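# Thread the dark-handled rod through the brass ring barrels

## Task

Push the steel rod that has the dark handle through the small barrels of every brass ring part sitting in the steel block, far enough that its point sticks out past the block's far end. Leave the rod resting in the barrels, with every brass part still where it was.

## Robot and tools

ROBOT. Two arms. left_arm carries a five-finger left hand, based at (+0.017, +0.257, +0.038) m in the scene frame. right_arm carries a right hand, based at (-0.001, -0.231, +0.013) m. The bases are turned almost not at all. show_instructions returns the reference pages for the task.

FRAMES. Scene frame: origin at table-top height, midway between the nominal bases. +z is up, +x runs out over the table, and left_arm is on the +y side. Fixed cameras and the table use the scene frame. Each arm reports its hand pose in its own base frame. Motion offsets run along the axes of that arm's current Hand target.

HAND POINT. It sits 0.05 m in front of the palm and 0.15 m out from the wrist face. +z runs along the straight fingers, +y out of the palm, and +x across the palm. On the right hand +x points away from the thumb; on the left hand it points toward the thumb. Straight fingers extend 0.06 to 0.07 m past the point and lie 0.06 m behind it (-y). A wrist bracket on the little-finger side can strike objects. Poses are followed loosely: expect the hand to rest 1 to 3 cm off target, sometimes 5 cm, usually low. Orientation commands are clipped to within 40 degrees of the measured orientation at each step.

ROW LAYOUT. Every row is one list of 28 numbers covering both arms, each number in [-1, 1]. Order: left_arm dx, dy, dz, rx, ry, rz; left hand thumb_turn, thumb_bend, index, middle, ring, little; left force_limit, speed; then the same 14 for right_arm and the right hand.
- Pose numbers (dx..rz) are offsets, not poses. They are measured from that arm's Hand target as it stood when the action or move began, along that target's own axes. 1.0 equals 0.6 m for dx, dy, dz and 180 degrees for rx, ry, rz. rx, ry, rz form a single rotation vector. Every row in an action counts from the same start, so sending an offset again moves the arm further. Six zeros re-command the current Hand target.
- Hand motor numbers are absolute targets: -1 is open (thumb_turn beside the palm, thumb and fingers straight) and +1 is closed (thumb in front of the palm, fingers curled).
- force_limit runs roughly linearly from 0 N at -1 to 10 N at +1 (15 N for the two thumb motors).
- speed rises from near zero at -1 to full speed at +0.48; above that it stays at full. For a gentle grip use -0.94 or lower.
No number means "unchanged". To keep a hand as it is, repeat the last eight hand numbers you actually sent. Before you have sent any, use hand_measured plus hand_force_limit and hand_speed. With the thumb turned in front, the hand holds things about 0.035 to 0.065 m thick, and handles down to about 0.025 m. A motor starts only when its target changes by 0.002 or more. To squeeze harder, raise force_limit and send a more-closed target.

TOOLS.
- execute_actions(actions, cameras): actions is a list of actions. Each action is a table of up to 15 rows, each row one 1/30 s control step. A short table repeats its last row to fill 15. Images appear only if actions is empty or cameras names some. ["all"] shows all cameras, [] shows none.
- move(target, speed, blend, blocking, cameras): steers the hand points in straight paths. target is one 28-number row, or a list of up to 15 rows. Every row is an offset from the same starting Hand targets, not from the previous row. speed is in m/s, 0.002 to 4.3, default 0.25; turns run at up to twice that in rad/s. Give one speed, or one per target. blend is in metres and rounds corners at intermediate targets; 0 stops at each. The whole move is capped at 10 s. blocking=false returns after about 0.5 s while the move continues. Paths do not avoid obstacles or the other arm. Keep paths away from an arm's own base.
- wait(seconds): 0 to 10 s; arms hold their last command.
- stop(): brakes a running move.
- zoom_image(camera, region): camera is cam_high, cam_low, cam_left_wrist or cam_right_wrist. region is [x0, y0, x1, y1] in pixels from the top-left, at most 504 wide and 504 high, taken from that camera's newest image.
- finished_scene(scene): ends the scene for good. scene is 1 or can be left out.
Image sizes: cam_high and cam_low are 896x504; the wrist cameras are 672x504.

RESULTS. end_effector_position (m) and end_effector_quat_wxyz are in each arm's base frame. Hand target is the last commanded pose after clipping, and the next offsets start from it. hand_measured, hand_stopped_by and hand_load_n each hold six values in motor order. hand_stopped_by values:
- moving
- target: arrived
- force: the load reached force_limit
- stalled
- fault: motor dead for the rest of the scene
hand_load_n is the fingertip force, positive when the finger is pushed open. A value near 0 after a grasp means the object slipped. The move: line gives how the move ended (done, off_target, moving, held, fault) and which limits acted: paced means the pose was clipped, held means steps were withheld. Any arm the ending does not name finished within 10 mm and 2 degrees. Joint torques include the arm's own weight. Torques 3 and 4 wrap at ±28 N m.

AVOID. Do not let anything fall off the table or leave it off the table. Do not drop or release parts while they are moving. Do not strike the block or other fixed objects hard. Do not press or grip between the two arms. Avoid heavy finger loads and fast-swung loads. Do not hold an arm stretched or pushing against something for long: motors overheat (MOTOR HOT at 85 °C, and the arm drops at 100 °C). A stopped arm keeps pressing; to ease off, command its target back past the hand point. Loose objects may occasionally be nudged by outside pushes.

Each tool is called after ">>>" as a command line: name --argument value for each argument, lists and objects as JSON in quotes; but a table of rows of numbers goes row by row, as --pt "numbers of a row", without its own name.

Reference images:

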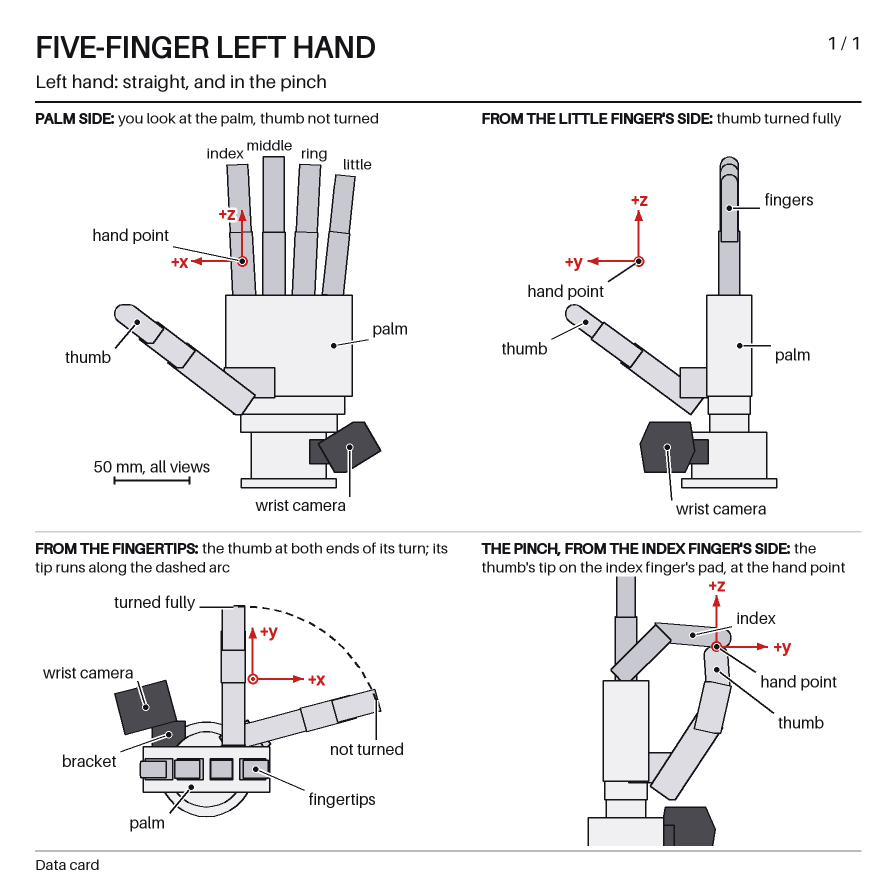

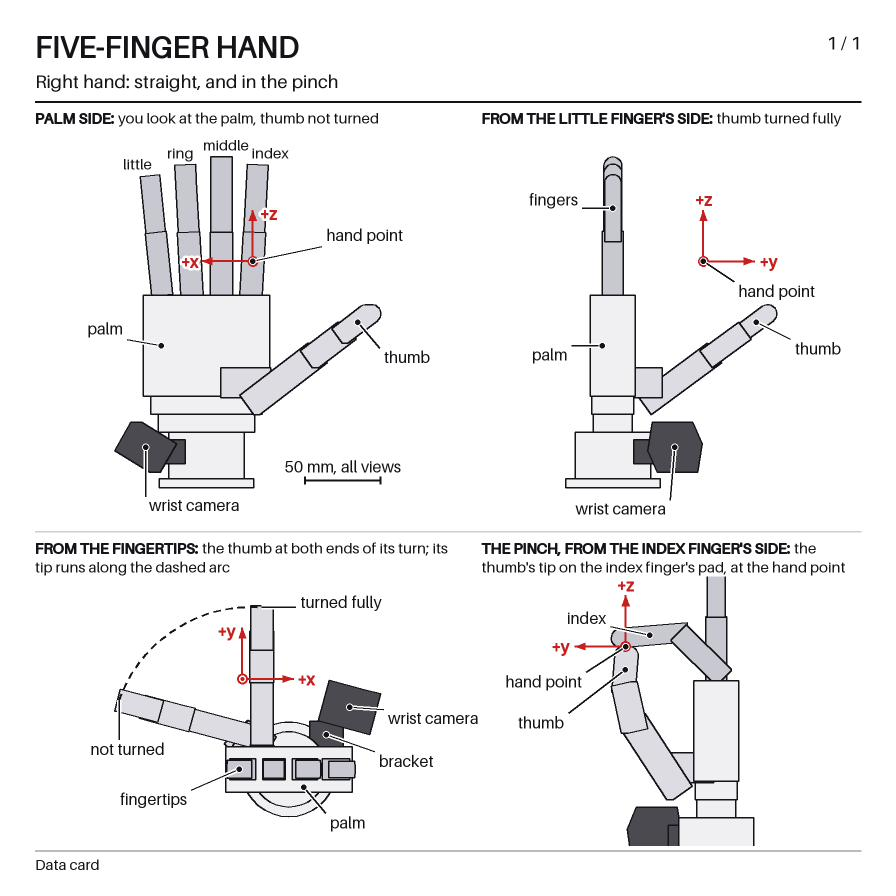

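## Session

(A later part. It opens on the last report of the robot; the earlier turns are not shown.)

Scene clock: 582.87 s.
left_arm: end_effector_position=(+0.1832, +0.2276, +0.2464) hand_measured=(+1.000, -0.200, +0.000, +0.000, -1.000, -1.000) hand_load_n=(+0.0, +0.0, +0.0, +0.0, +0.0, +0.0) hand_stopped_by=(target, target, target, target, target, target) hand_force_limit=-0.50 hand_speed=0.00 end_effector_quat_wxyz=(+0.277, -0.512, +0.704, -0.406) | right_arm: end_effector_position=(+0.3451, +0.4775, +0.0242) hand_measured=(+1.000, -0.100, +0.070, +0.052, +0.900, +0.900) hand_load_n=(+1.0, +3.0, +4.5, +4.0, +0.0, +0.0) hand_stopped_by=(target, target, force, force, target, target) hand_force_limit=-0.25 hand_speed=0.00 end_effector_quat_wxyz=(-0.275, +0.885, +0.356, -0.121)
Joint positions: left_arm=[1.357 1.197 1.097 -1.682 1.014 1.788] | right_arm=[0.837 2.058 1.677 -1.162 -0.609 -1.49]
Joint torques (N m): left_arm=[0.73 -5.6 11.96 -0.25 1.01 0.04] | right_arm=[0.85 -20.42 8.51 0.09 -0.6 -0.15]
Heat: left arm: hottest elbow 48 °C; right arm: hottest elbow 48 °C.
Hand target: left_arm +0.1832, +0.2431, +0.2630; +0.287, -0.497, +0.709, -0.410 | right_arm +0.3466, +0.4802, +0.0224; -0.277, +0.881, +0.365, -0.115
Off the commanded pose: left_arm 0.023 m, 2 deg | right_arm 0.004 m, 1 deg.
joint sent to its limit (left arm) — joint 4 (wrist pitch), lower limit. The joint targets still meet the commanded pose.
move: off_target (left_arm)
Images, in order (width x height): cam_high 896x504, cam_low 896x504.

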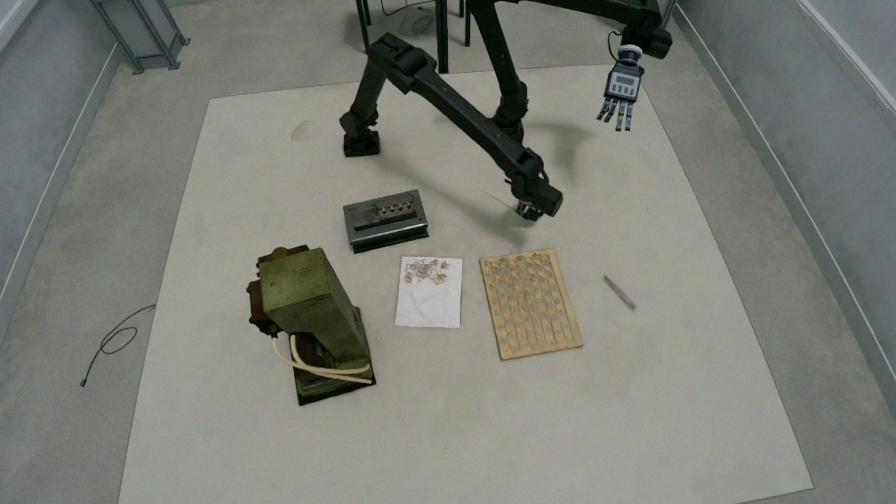

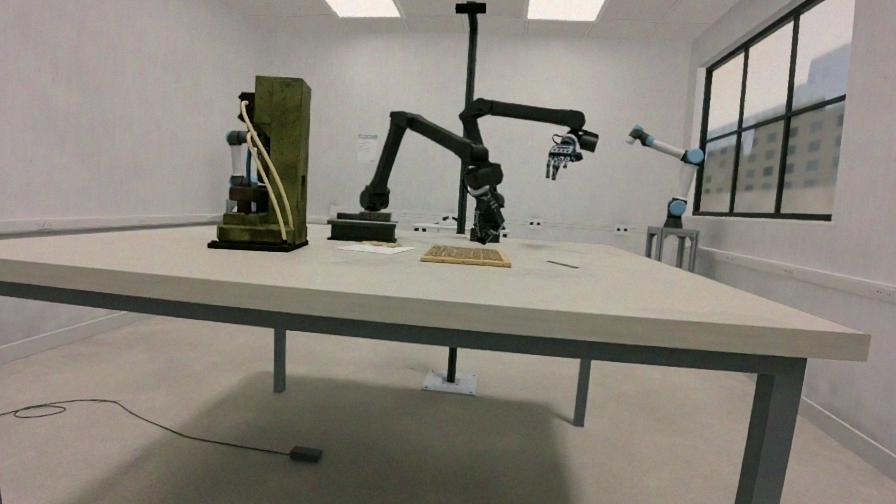

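>>> move --target '[0,0,0,0,0,0,1,-0.2,0.0,0.0,-1,-1,-0.5,0.0,0,0.0105,0.015,0,0,0,1,-0.1,0.45,0.5,0.9,0.9,-0.25,0.0]' --cameras '["cam_low","cam_high"]' --speed 0.05

>>> zoom_image --camera "cam_low" --region '[460, 210, 510, 260]'

>>> zoom_image --camera "cam_high" --region '[450, 150, 570, 260]'

Scene clock: 588.67 s.
left_arm: end_effector_position=(+0.1832, +0.2276, +0.2464) hand_measured=(+1.000, -0.200, +0.000, +0.000, -1.000, -1.000) hand_load_n=(+0.0, +0.0, +0.0, +0.0, +0.0, +0.0) hand_stopped_by=(target, target, target, target, target, target) hand_force_limit=-0.50 hand_speed=0.00 end_effector_quat_wxyz=(+0.277, -0.512, +0.704, -0.406) | right_arm: end_effector_position=(+0.3450, +0.4773, +0.0129) hand_measured=(+1.000, -0.100, +0.070, +0.052, +0.900, +0.900) hand_load_n=(+1.0, +2.5, +4.5, +4.0, +0.0, +0.0) hand_stopped_by=(target, target, force, force, target, target) hand_force_limit=-0.25 hand_speed=0.00 end_effector_quat_wxyz=(-0.275, +0.885, +0.356, -0.121)
Joint positions: left_arm=[1.357 1.197 1.097 -1.682 1.014 1.788] | right_arm=[0.837 2.07 1.665 -1.138 -0.609 -1.49]
Joint torques (N m): left_arm=[1.2 -5.48 11.97 -0.35 1 0.04] | right_arm=[0.79 -20.48 8.4 0.12 -0.6 -0.14]
Heat: left arm: hottest elbow 49 °C; right arm: hottest elbow 47 °C.
Hand target: left_arm +0.1832, +0.2431, +0.2630; +0.287, -0.497, +0.709, -0.410 | right_arm +0.3466, +0.4801, +0.0113; -0.277, +0.881, +0.365, -0.116
Off the commanded pose: left_arm 0.023 m, 2 deg | right_arm 0.004 m, 1 deg.
joint sent to its limit (left arm) — joint 4 (wrist pitch), lower limit. The joint targets still meet the commanded pose.
move: off_target (left_arm)
Images, in order (width x height): cam_high 896x504, cam_low 896x504.

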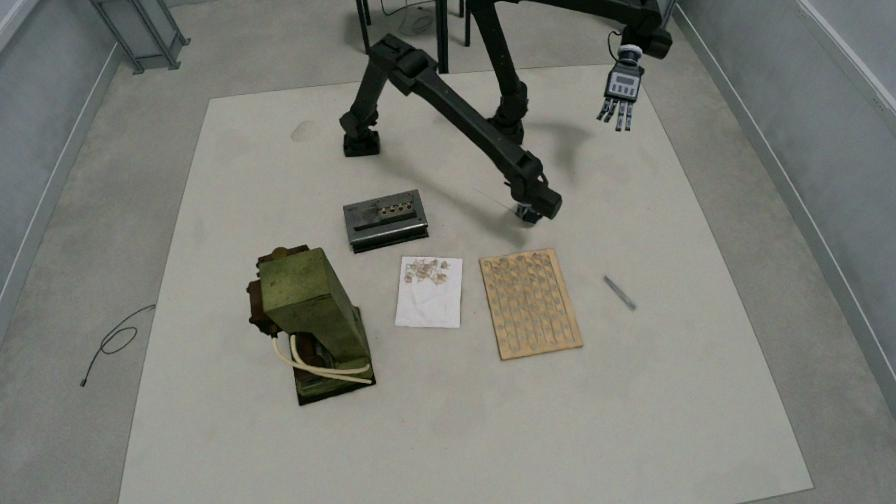

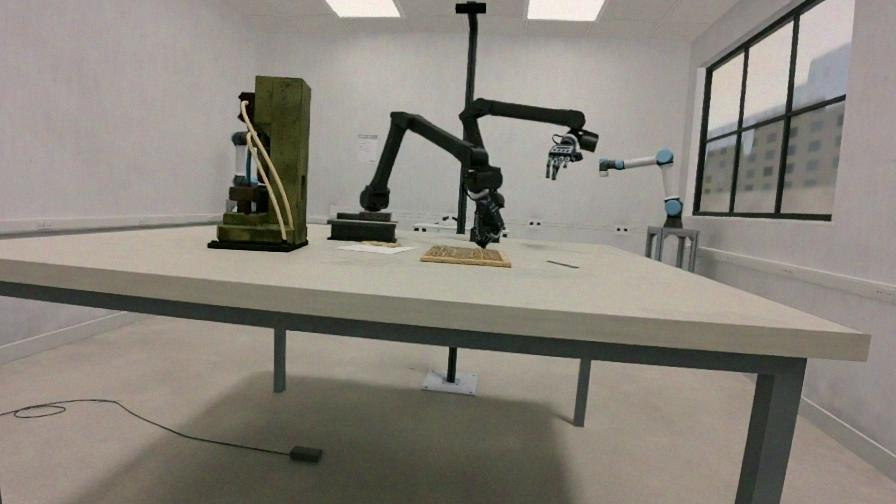

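Scaled by 10.080 from the camera's 896x504 image, which has a finer 1280x720 frame.

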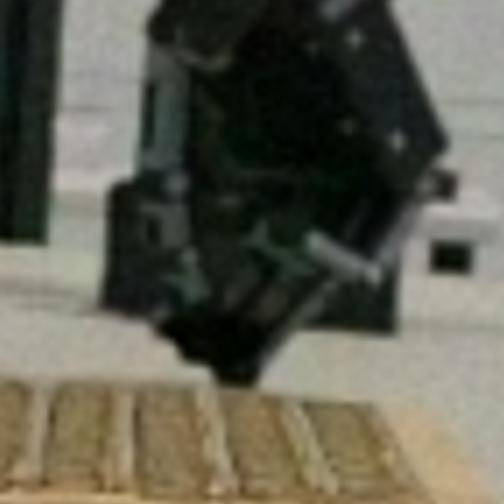

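Scaled by 4.200 from the camera's 896x504 image, which has a finer 1280x720 frame.

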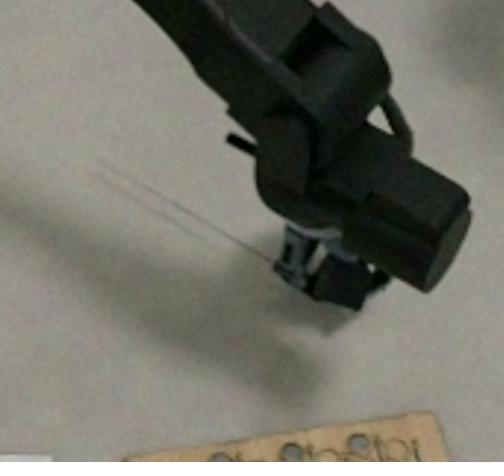

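>>> move --target '[0,0,0,0,0,0,1,-0.2,0.0,0.0,-1,-1,-0.5,0.0,0,0.0077,0.011,0,0,0,1,-0.1,0.45,0.5,0.9,0.9,-0.25,0.0]' --cameras '["cam_low","cam_high"]' --speed 0.04

>>> zoom_image --camera "cam_low" --region '[460, 210, 510, 260]'

>>> zoom_image --camera "cam_high" --region '[450, 150, 570, 260]'

Scene clock: 592.13 s.
left_arm: end_effector_position=(+0.1832, +0.2276, +0.2464) hand_measured=(+1.000, -0.200, +0.000, +0.000, -1.000, -1.000) hand_load_n=(+0.5, +0.0, +0.0, +0.0, -0.5, +0.0) hand_stopped_by=(target, target, target, target, target, target) hand_force_limit=-0.50 hand_speed=0.00 end_effector_quat_wxyz=(+0.277, -0.512, +0.704, -0.406) | right_arm: end_effector_position=(+0.3457, +0.4784, +0.0086) hand_measured=(+1.000, -0.100, +0.070, +0.052, +0.900, +0.900) hand_load_n=(+0.5, +3.0, +4.5, +3.5, +0.0, +0.0) hand_stopped_by=(target, target, force, force, target, target) hand_force_limit=-0.25 hand_speed=0.00 end_effector_quat_wxyz=(-0.276, +0.884, +0.357, -0.118)
Joint positions: left_arm=[1.357 1.197 1.097 -1.682 1.014 1.788] | right_arm=[0.837 2.073 1.659 -1.122 -0.61 -1.49]
Joint torques (N m): left_arm=[1.38 -5.3 11.97 -0.32 1.01 0.03] | right_arm=[0.85 -20.01 8.14 0.24 -0.56 -0.14]
Heat: left arm: hottest elbow 49 °C; right arm: hottest elbow 46 °C.
Hand target: left_arm +0.1832, +0.2431, +0.2630; +0.287, -0.497, +0.709, -0.410 | right_arm +0.3466, +0.4801, +0.0034; -0.277, +0.881, +0.365, -0.115
Off the commanded pose: left_arm 0.023 m, 2 deg | right_arm 0.006 m, 1 deg.
joint sent to its limit (left arm) — joint 4 (wrist pitch), lower limit. The joint targets still meet the commanded pose.
move: off_target (left_arm)
Images, in order (width x height): cam_high 896x504, cam_low 896x504.

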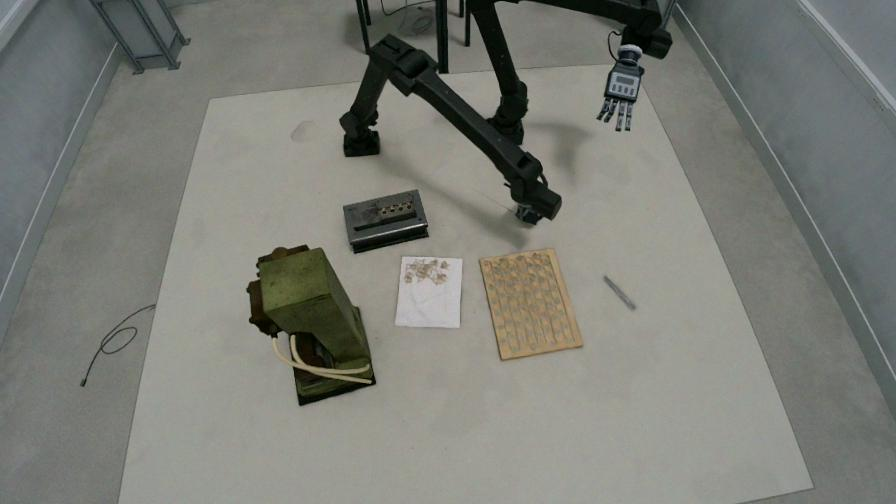

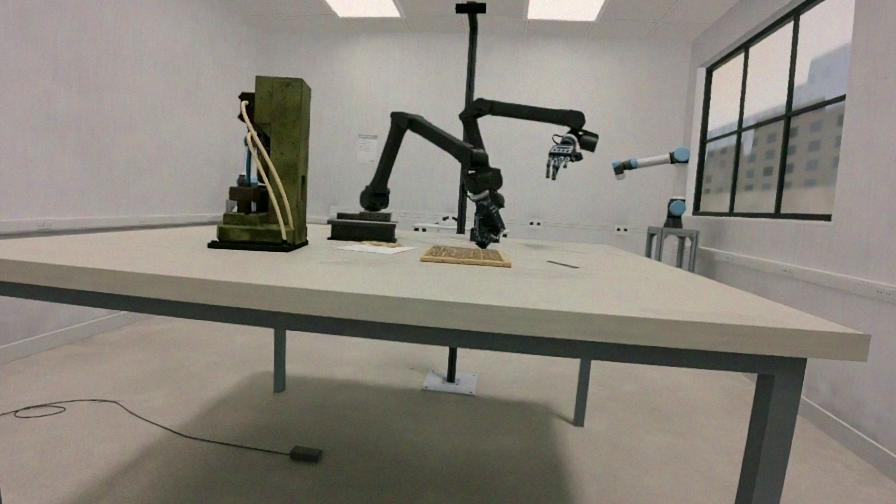

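Scaled by 10.080 from the camera's 896x504 image, which has a finer 1280x720 frame.

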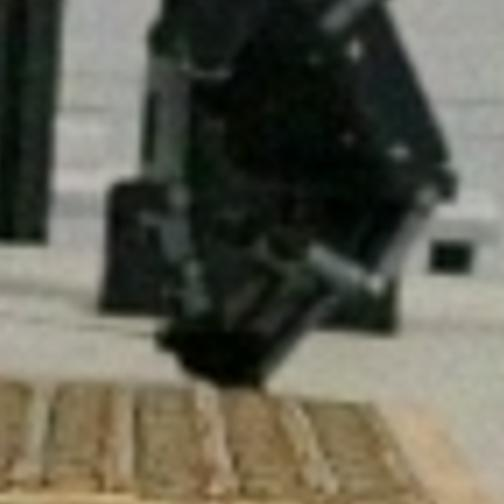

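Scaled by 4.200 from the camera's 896x504 image, which has a finer 1280x720 frame.

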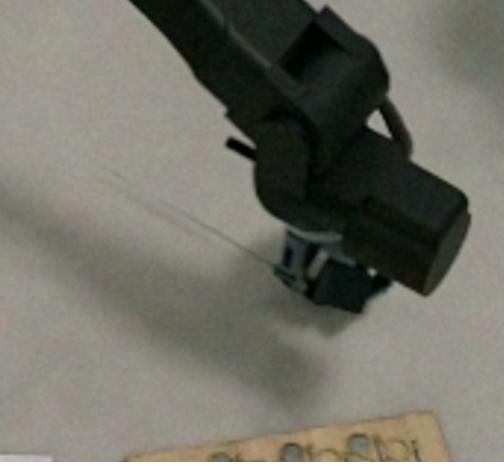

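>>> move --pt "0 0 0 0 0 0 1 -0.2 0.0 0.0 -1 -1 -0.5 0.0 0 -0.004 -0.006 0 0 0 1 -0.1 0.45 0.5 0.9 0.9 -0.25 0.0" --pt "0 0 0 0 0 0 1 -0.2 0.0 0.0 -1 -1 -0.5 0.0 0 -0.004 -0.006 0 0 0 1 -0.1 -0.25 -0.25 0.9 0.9 -0.25 -0.8" --cameras '["cam_low","cam_high","cam_right_wrist"]' --speed 0.04

>>> zoom_image --camera "cam_high" --region '[450, 150, 570, 260]'

Scene clock: 597.70 s.
left_arm: end_effector_position=(+0.1832, +0.2276, +0.2464) hand_measured=(+1.000, -0.200, +0.000, +0.000, -1.000, -1.000) hand_load_n=(+0.0, +0.0, +0.0, -0.5, +0.0, +0.0) hand_stopped_by=(target, target, target, target, target, target) hand_force_limit=-0.50 hand_speed=0.00 end_effector_quat_wxyz=(+0.277, -0.512, +0.704, -0.406) | right_arm: end_effector_position=(+0.3551, +0.4710, +0.0175) hand_measured=(+1.000, -0.100, -0.250, -0.250, +0.900, +0.900) hand_load_n=(-0.5, +0.0, +0.0, -3.5, +0.0, +0.0) hand_stopped_by=(target, target, target, target, target, target) hand_force_limit=-0.25 hand_speed=-0.80 end_effector_quat_wxyz=(-0.276, +0.888, +0.350, -0.111)
Joint positions: left_arm=[1.357 1.197 1.097 -1.682 1.014 1.788] | right_arm=[0.819 2.057 1.659 -1.13 -0.604 -1.49]
Joint torques (N m): left_arm=[0.79 -4.78 12.08 -0.29 1.02 0.03] | right_arm=[2.43 -18.96 8.51 0.18 -0.84 -0.15]
Heat: left arm: hottest elbow 49 °C; right arm: hottest elbow 45 °C.
Hand target: left_arm +0.1832, +0.2431, +0.2630; +0.287, -0.497, +0.709, -0.410 | right_arm +0.3465, +0.4801, +0.0076; -0.277, +0.881, +0.365, -0.116
Off the commanded pose: left_arm 0.023 m, 2 deg | right_arm 0.016 m, 2 deg.
joint sent to its limit (left arm) — joint 4 (wrist pitch), lower limit. The joint targets still meet the commanded pose.
move: off_target (left_arm, right_arm)
Images, in order (width x height): cam_high 896x504, cam_low 896x504, cam_right_wrist 672x504.

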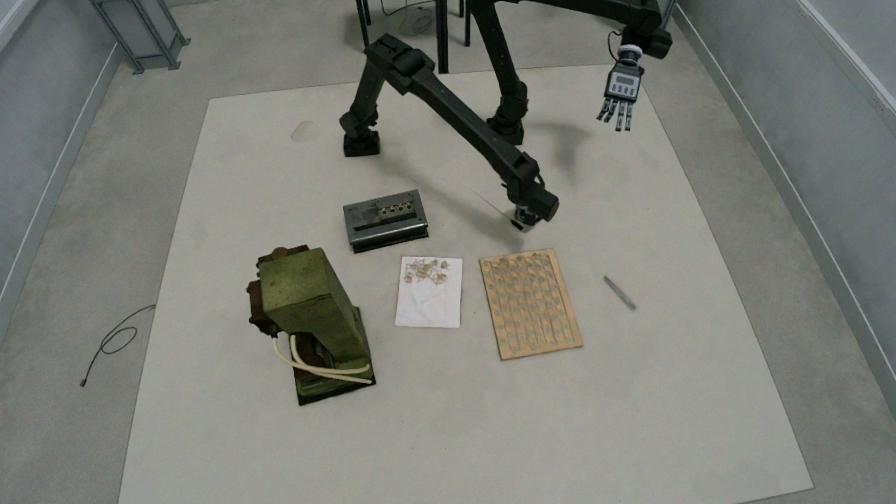

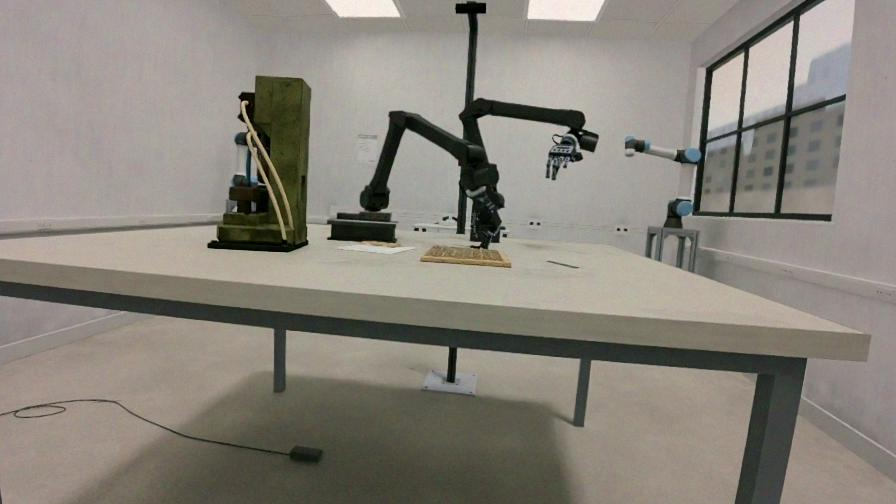

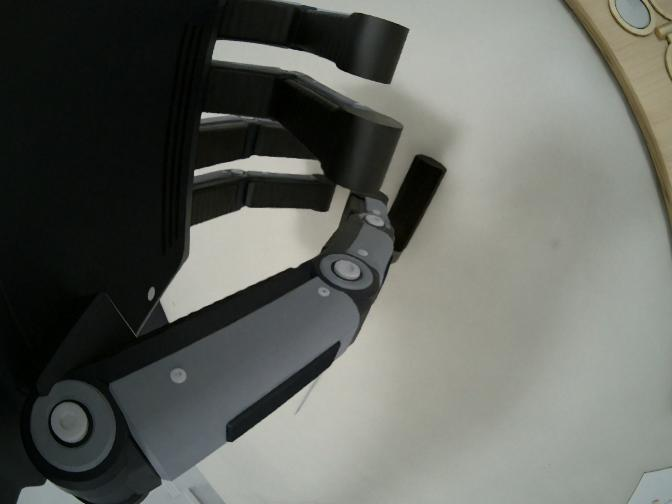

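Scaled by 4.200 from the camera's 896x504 image, which has a finer 1280x720 frame.

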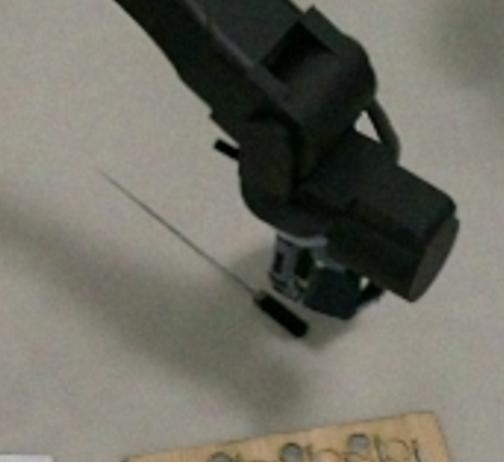

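>>> move --pt "0 0 0 0 0 0 1 -0.2 0.0 0.0 -1 -1 -0.5 0.0 0 -0.1435 -0.2048 0 0 0 1 -0.1 -0.25 -0.25 0.9 0.9 -0.25 -0.8" --pt "0 0 0 0 0 0 1 -0.2 0.0 0.0 -1 -1 -0.5 0.0 -0.7735 0.081 -0.7128 0.0271 0.4825 0.5749 1 -0.1 -0.25 -0.25 0.9 0.9 -0.25 -0.8" --cameras '["cam_high","cam_left_wrist","cam_right_wrist"]' --speed '[0.15,0.35]' --blend '[0.05,0]'

>>> zoom_image --camera "cam_high" --region '[450, 150, 570, 260]'

Scene clock: 611.60 s.
left_arm: end_effector_position=(+0.1832, +0.2276, +0.2464) hand_measured=(+1.000, -0.200, +0.000, +0.000, -1.000, -1.000) hand_load_n=(+0.0, +0.0, +0.0, +0.0, +0.0, +0.0) hand_stopped_by=(target, target, target, target, target, target) hand_force_limit=-0.50 hand_speed=0.00 end_effector_quat_wxyz=(+0.277, -0.512, +0.704, -0.406) | right_arm: end_effector_position=(+0.2158, -0.0437, +0.3043) hand_measured=(+1.000, -0.100, -0.250, -0.250, +0.900, +0.900) hand_load_n=(+0.0, +0.0, +0.0, +0.0, +0.0, +0.0) hand_stopped_by=(target, target, target, target, target, target) hand_force_limit=-0.25 hand_speed=-0.80 end_effector_quat_wxyz=(-0.266, +0.652, -0.666, +0.247)
Joint positions: left_arm=[1.357 1.197 1.097 -1.682 1.014 1.788] | right_arm=[-0.551 0.614 0.994 -1.295 -0.378 -0.401]
Joint torques (N m): left_arm=[1.32 -5.13 12.1 -0.24 1 0.03] | right_arm=[-0.21 0.97 15.09 0.51 -0.55 -0.17]
Heat: left arm: hottest elbow 49 °C; right arm: hottest elbow 45 °C.
Hand target: left_arm +0.1832, +0.2431, +0.2630; +0.287, -0.497, +0.709, -0.410 | right_arm +0.2199, -0.0492, +0.3310; -0.270, +0.653, -0.653, +0.271
Off the commanded pose: left_arm 0.023 m, 2 deg | right_arm 0.028 m, 3 deg.
joint sent to its limit (left arm) — joint 4 (wrist pitch), lower limit. The joint targets still meet the commanded pose.
move: off_target (left_arm, right_arm)
Images, in order (width x height): cam_high 896x504, cam_left_wrist 672x504, cam_right_wrist 672x504.

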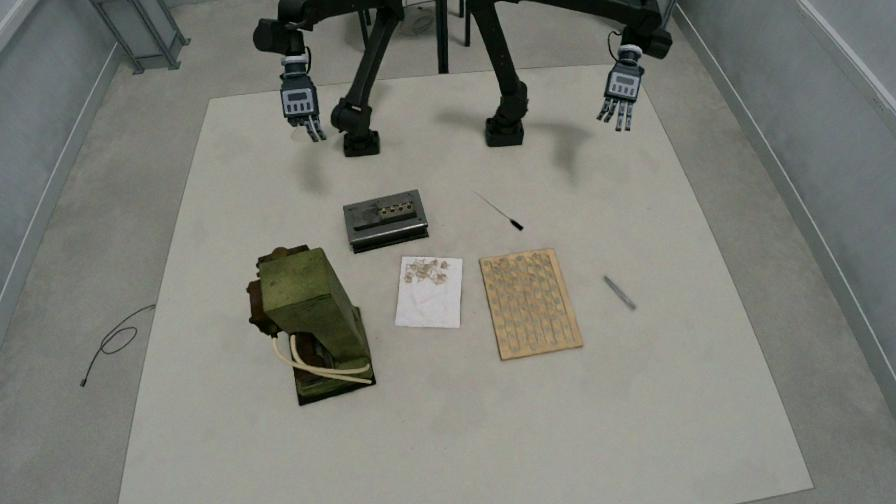

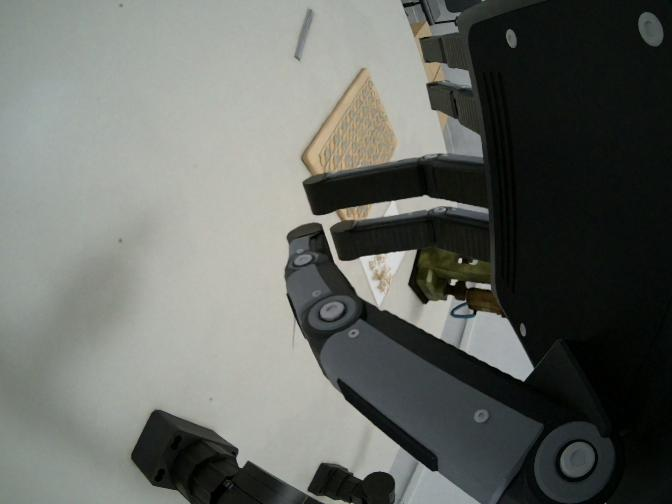

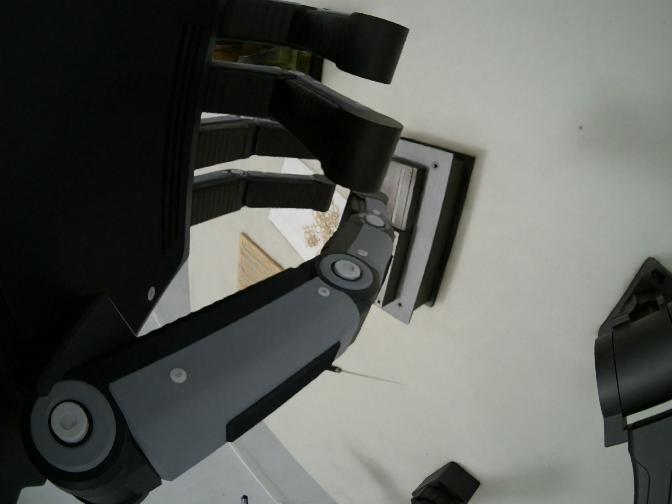

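Scaled by 4.200 from the camera's 896x504 image, which has a finer 1280x720 frame.

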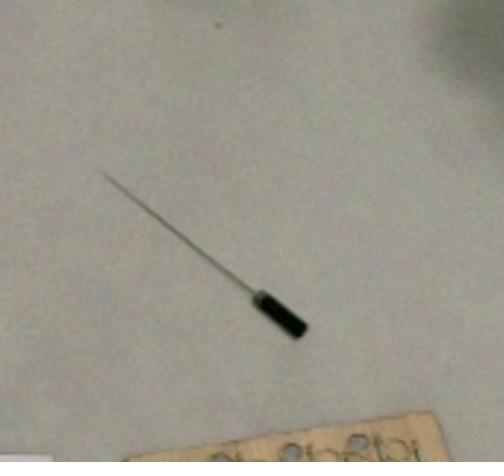

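>>> move --target '[0.3468,-0.0068,0.455,0.098,0.1458,0.056,1,-0.1,-0.3,-0.3,-1.0,-1.0,-0.5,0.0,0,0,0,0,0,0,1,-0.1,-0.25,-0.25,0.9,0.9,-0.25,-0.8]' --cameras '["cam_high","cam_left_wrist"]' --speed 0.2

>>> zoom_image --camera "cam_high" --region '[450, 150, 570, 260]'

Scene clock: 624.43 s.
left_arm: end_effector_position=(+0.3329, -0.0313, +0.1235) hand_measured=(+1.000, -0.100, -0.300, -0.300, -1.000, -1.000) hand_load_n=(+0.0, +0.0, +0.0, -0.5, +0.0, +0.0) hand_stopped_by=(target, target, target, target, target, target) hand_force_limit=-0.50 hand_speed=0.00 end_effector_quat_wxyz=(+0.216, -0.291, +0.723, -0.588) | right_arm: end_effector_position=(+0.2158, -0.0437, +0.3043) hand_measured=(+1.000, -0.100, -0.250, -0.250, +0.900, +0.900) hand_load_n=(+0.0, +0.0, +0.0, +0.0, +0.5, +0.0) hand_stopped_by=(target, target, target, target, target, target) hand_force_limit=-0.25 hand_speed=-0.80 end_effector_quat_wxyz=(-0.266, +0.652, -0.665, +0.247)
Joint positions: left_arm=[0.474 1.08 0.449 -0.075 1.234 0.647] | right_arm=[-0.551 0.614 0.994 -1.295 -0.379 -0.402]
Joint torques (N m): left_arm=[-0.97 -5.42 7.65 2.18 0.45 -0.15] | right_arm=[-0.21 0.97 15.09 0.49 -0.54 -0.17]
Heat: left arm: hottest elbow 49 °C; right arm: hottest elbow 47 °C.
Hand target: left_arm +0.3361, -0.0342, +0.1303; +0.225, -0.278, +0.725, -0.588 | right_arm +0.2200, -0.0491, +0.3310; -0.270, +0.653, -0.653, +0.271
Off the commanded pose: left_arm 0.008 m, 2 deg | right_arm 0.028 m, 3 deg.
move: off_target (right_arm)
Images, in order (width x height): cam_high 896x504, cam_left_wrist 672x504.

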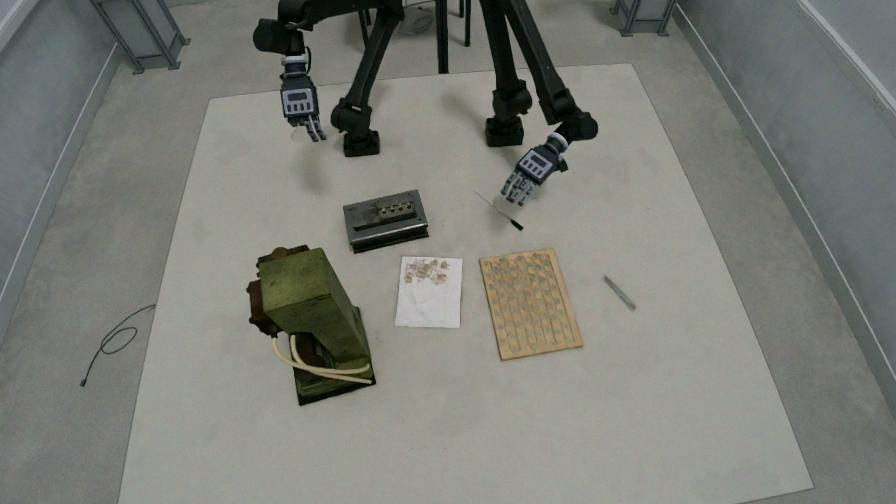

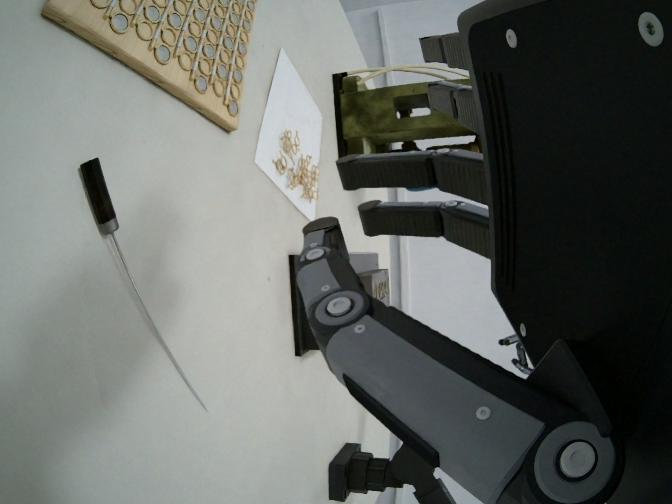

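Scaled by 4.200 from the camera's 896x504 image, which has a finer 1280x720 frame.

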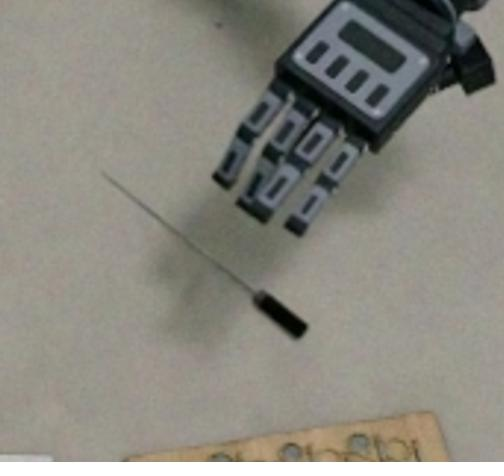

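>>> move --target '[-0.0583,0.1141,0.0243,0,0,0,1,-0.1,-0.3,-0.3,-1.0,-1.0,-0.5,0.0,0,0,0,0,0,0,1,-0.1,-0.25,-0.25,0.9,0.9,-0.25,-0.8]' --cameras '["cam_high","cam_left_wrist","cam_low"]' --speed 0.15

>>> zoom_image --camera "cam_high" --region '[450, 150, 570, 260]'

>>> zoom_image --camera "cam_low" --region '[450, 190, 530, 270]'

Scene clock: 631.73 s.
left_arm: end_effector_position=(+0.3572, -0.0178, +0.0595) hand_measured=(+1.000, -0.100, -0.300, -0.300, -1.000, -1.000) hand_load_n=(+0.0, +0.0, +0.0, +0.0, +0.0, +0.0) hand_stopped_by=(target, target, target, target, target, target) hand_force_limit=-0.50 hand_speed=0.00 end_effector_quat_wxyz=(+0.218, -0.277, +0.728, -0.588) | right_arm: end_effector_position=(+0.2158, -0.0437, +0.3043) hand_measured=(+1.000, -0.100, -0.250, -0.250, +0.900, +0.900) hand_load_n=(+0.0, +0.0, +0.0, +0.0, +0.0, +0.0) hand_stopped_by=(target, target, target, target, target, target) hand_force_limit=-0.25 hand_speed=-0.80 end_effector_quat_wxyz=(-0.266, +0.652, -0.665, +0.247)
Joint positions: left_arm=[0.477 1.371 0.444 0.187 1.248 0.706] | right_arm=[-0.551 0.614 0.994 -1.295 -0.379 -0.402]
Joint torques (N m): left_arm=[0.97 -5.66 6.27 1.81 0.83 -0.13] | right_arm=[-0.21 0.91 15.09 0.5 -0.54 -0.17]
Motor temperatures (°C): left_arm=[35 35 48 28 31 28] | right_arm=[28 31 49 29 31 28]
Heat: left arm: hottest elbow 48 °C; right arm: hottest elbow 49 °C.
Hand target: left_arm +0.3621, -0.0110, +0.0604; +0.225, -0.278, +0.725, -0.588 | right_arm +0.2200, -0.0491, +0.3310; -0.270, +0.653, -0.653, +0.271
Off the commanded pose: left_arm 0.009 m, 1 deg | right_arm 0.028 m, 3 deg.
move: off_target (right_arm)
Images, in order (width x height): cam_high 896x504, cam_low 896x504, cam_left_wrist 672x504.

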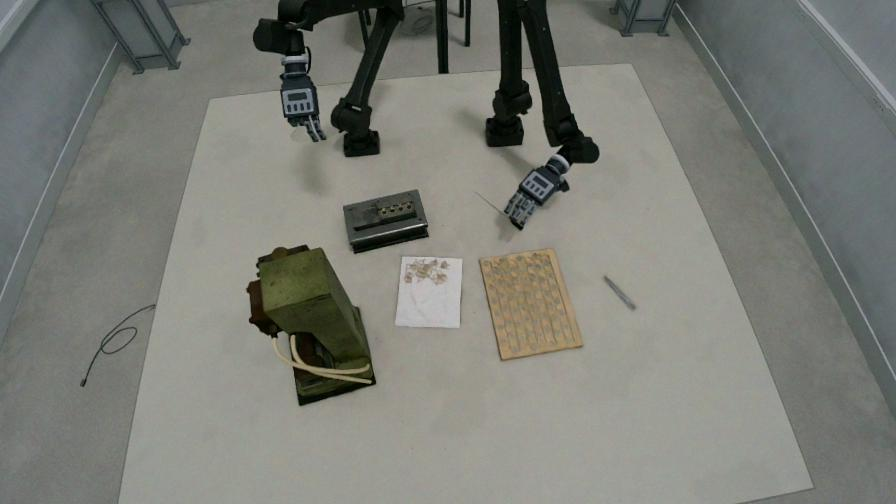

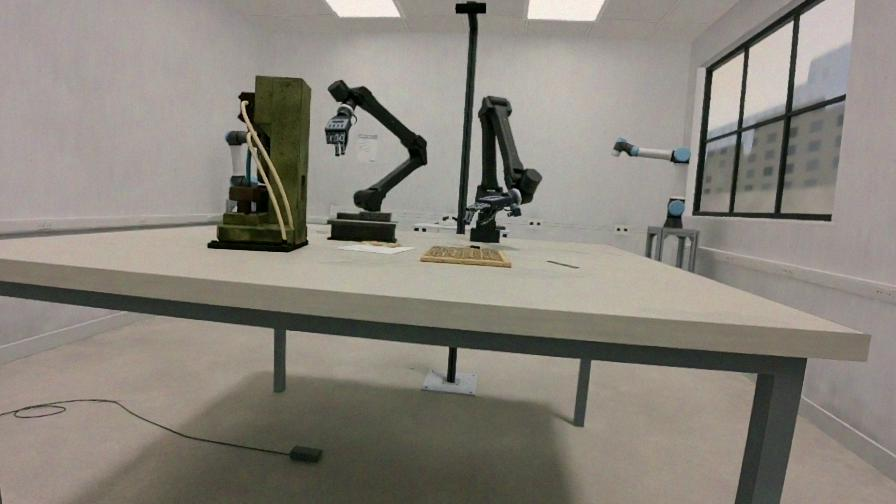

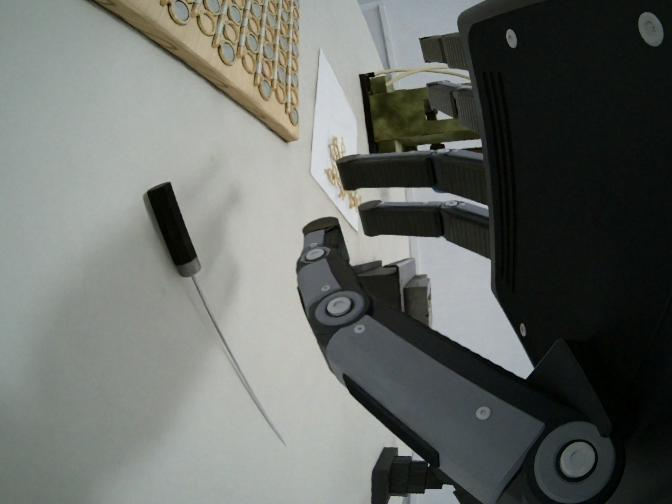

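Scaled by 4.200 from the camera's 896x504 image, which has a finer 1280x720 frame.

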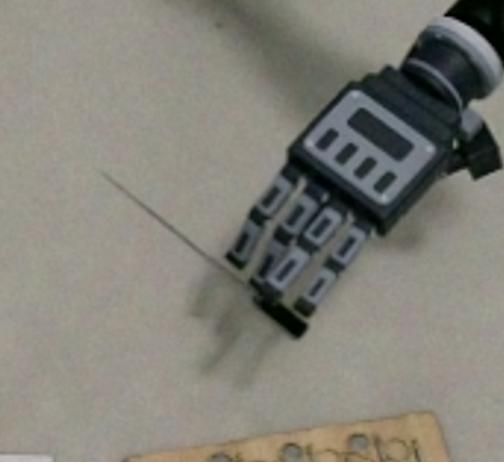

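Scaled by 6.300 from the camera's 896x504 image, which has a finer 1280x720 frame.

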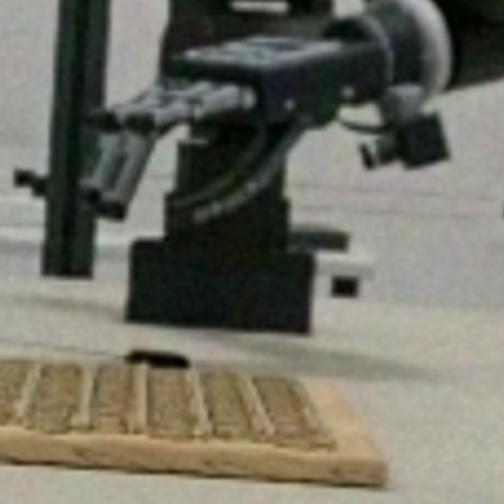

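>>> move --target '[0,0.057,0.0122,0,0,0,1,-0.1,-0.3,-0.3,-1.0,-1.0,-0.5,0.0,0,0,0,0,0,0,1,-0.1,-0.25,-0.25,0.9,0.9,-0.25,-0.8]' --cameras '["cam_high","cam_left_wrist","cam_low"]' --speed 0.1

>>> zoom_image --camera "cam_high" --region '[450, 150, 570, 260]'

>>> zoom_image --camera "cam_low" --region '[450, 190, 530, 270]'

Scene clock: 646.37 s.
left_arm: end_effector_position=(+0.3617, -0.0155, +0.0274) hand_measured=(+1.000, -0.100, -0.300, -0.300, -1.000, -1.000) hand_load_n=(+0.0, +0.0, +0.0, +0.0, +0.0, +0.0) hand_stopped_by=(target, target, target, target, target, target) hand_force_limit=-0.50 hand_speed=0.00 end_effector_quat_wxyz=(+0.223, -0.273, +0.729, -0.587) | right_arm: end_effector_position=(+0.2158, -0.0437, +0.3043) hand_measured=(+1.000, -0.100, -0.250, -0.250, +0.900, +0.900) hand_load_n=(+0.0, +0.0, +0.0, +0.0, +0.5, +0.0) hand_stopped_by=(target, target, target, target, target, target) hand_force_limit=-0.25 hand_speed=-0.80 end_effector_quat_wxyz=(-0.266, +0.652, -0.665, +0.247)
Joint positions: left_arm=[0.477 1.504 0.428 0.346 1.248 0.706] | right_arm=[-0.551 0.614 0.994 -1.295 -0.379 -0.402]
Joint torques (N m): left_arm=[1.2 -5.89 4.62 2.11 0.83 -0.16] | right_arm=[-0.21 0.97 15.09 0.5 -0.54 -0.17]
Heat: left arm: hottest elbow 47 °C; right arm: hottest elbow 51 °C.
Hand target: left_arm +0.3622, -0.0110, +0.0254; +0.225, -0.278, +0.725, -0.588 | right_arm +0.2200, -0.0491, +0.3310; -0.270, +0.653, -0.653, +0.271
Off the commanded pose: left_arm 0.005 m, 1 deg | right_arm 0.028 m, 3 deg.
move: off_target (right_arm)
Images, in order (width x height): cam_high 896x504, cam_low 896x504, cam_left_wrist 672x504.

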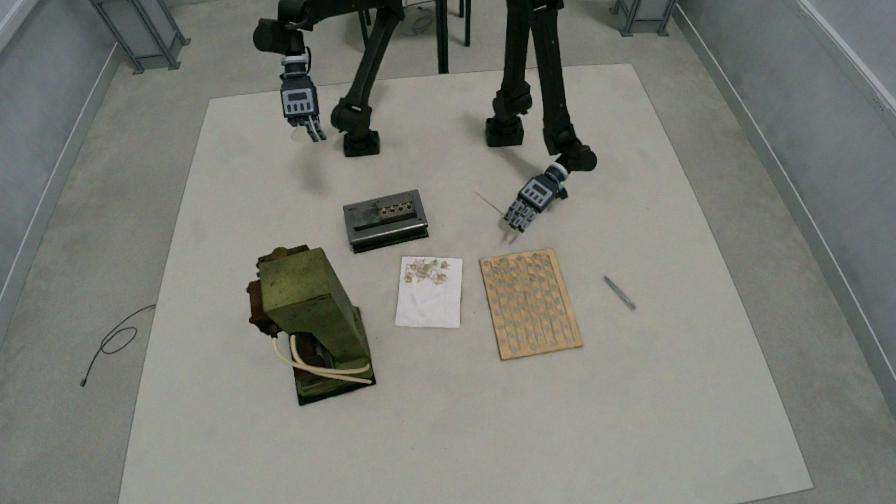

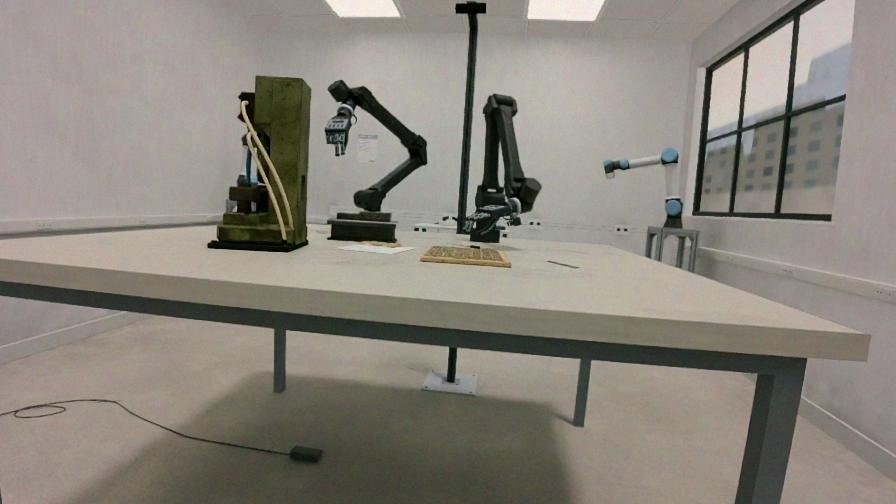

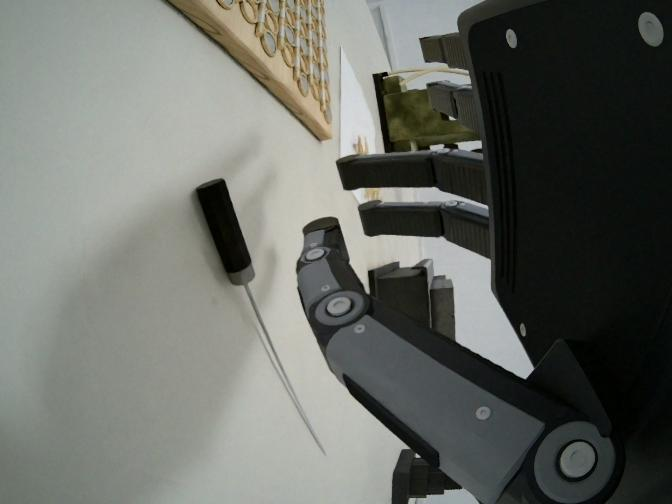

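Scaled by 4.200 from the camera's 896x504 image, which has a finer 1280x720 frame.

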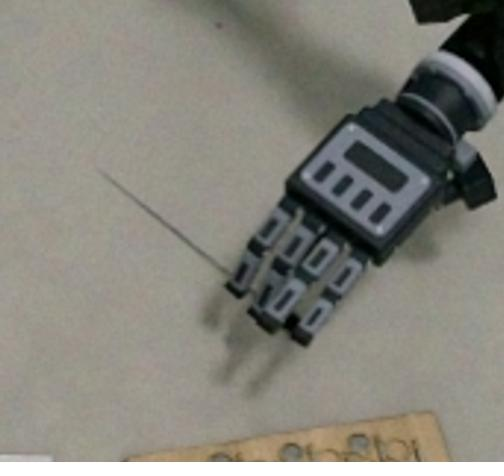

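Scaled by 6.300 from the camera's 896x504 image, which has a finer 1280x720 frame.

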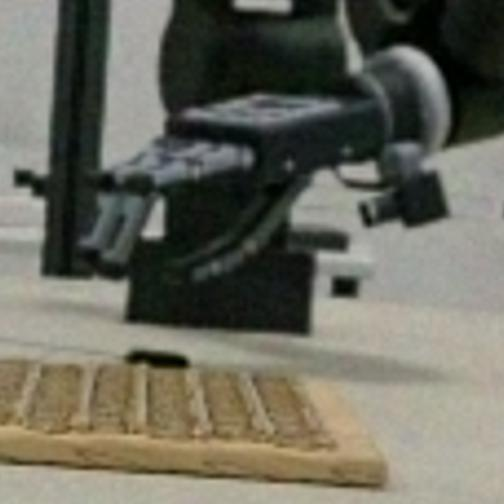

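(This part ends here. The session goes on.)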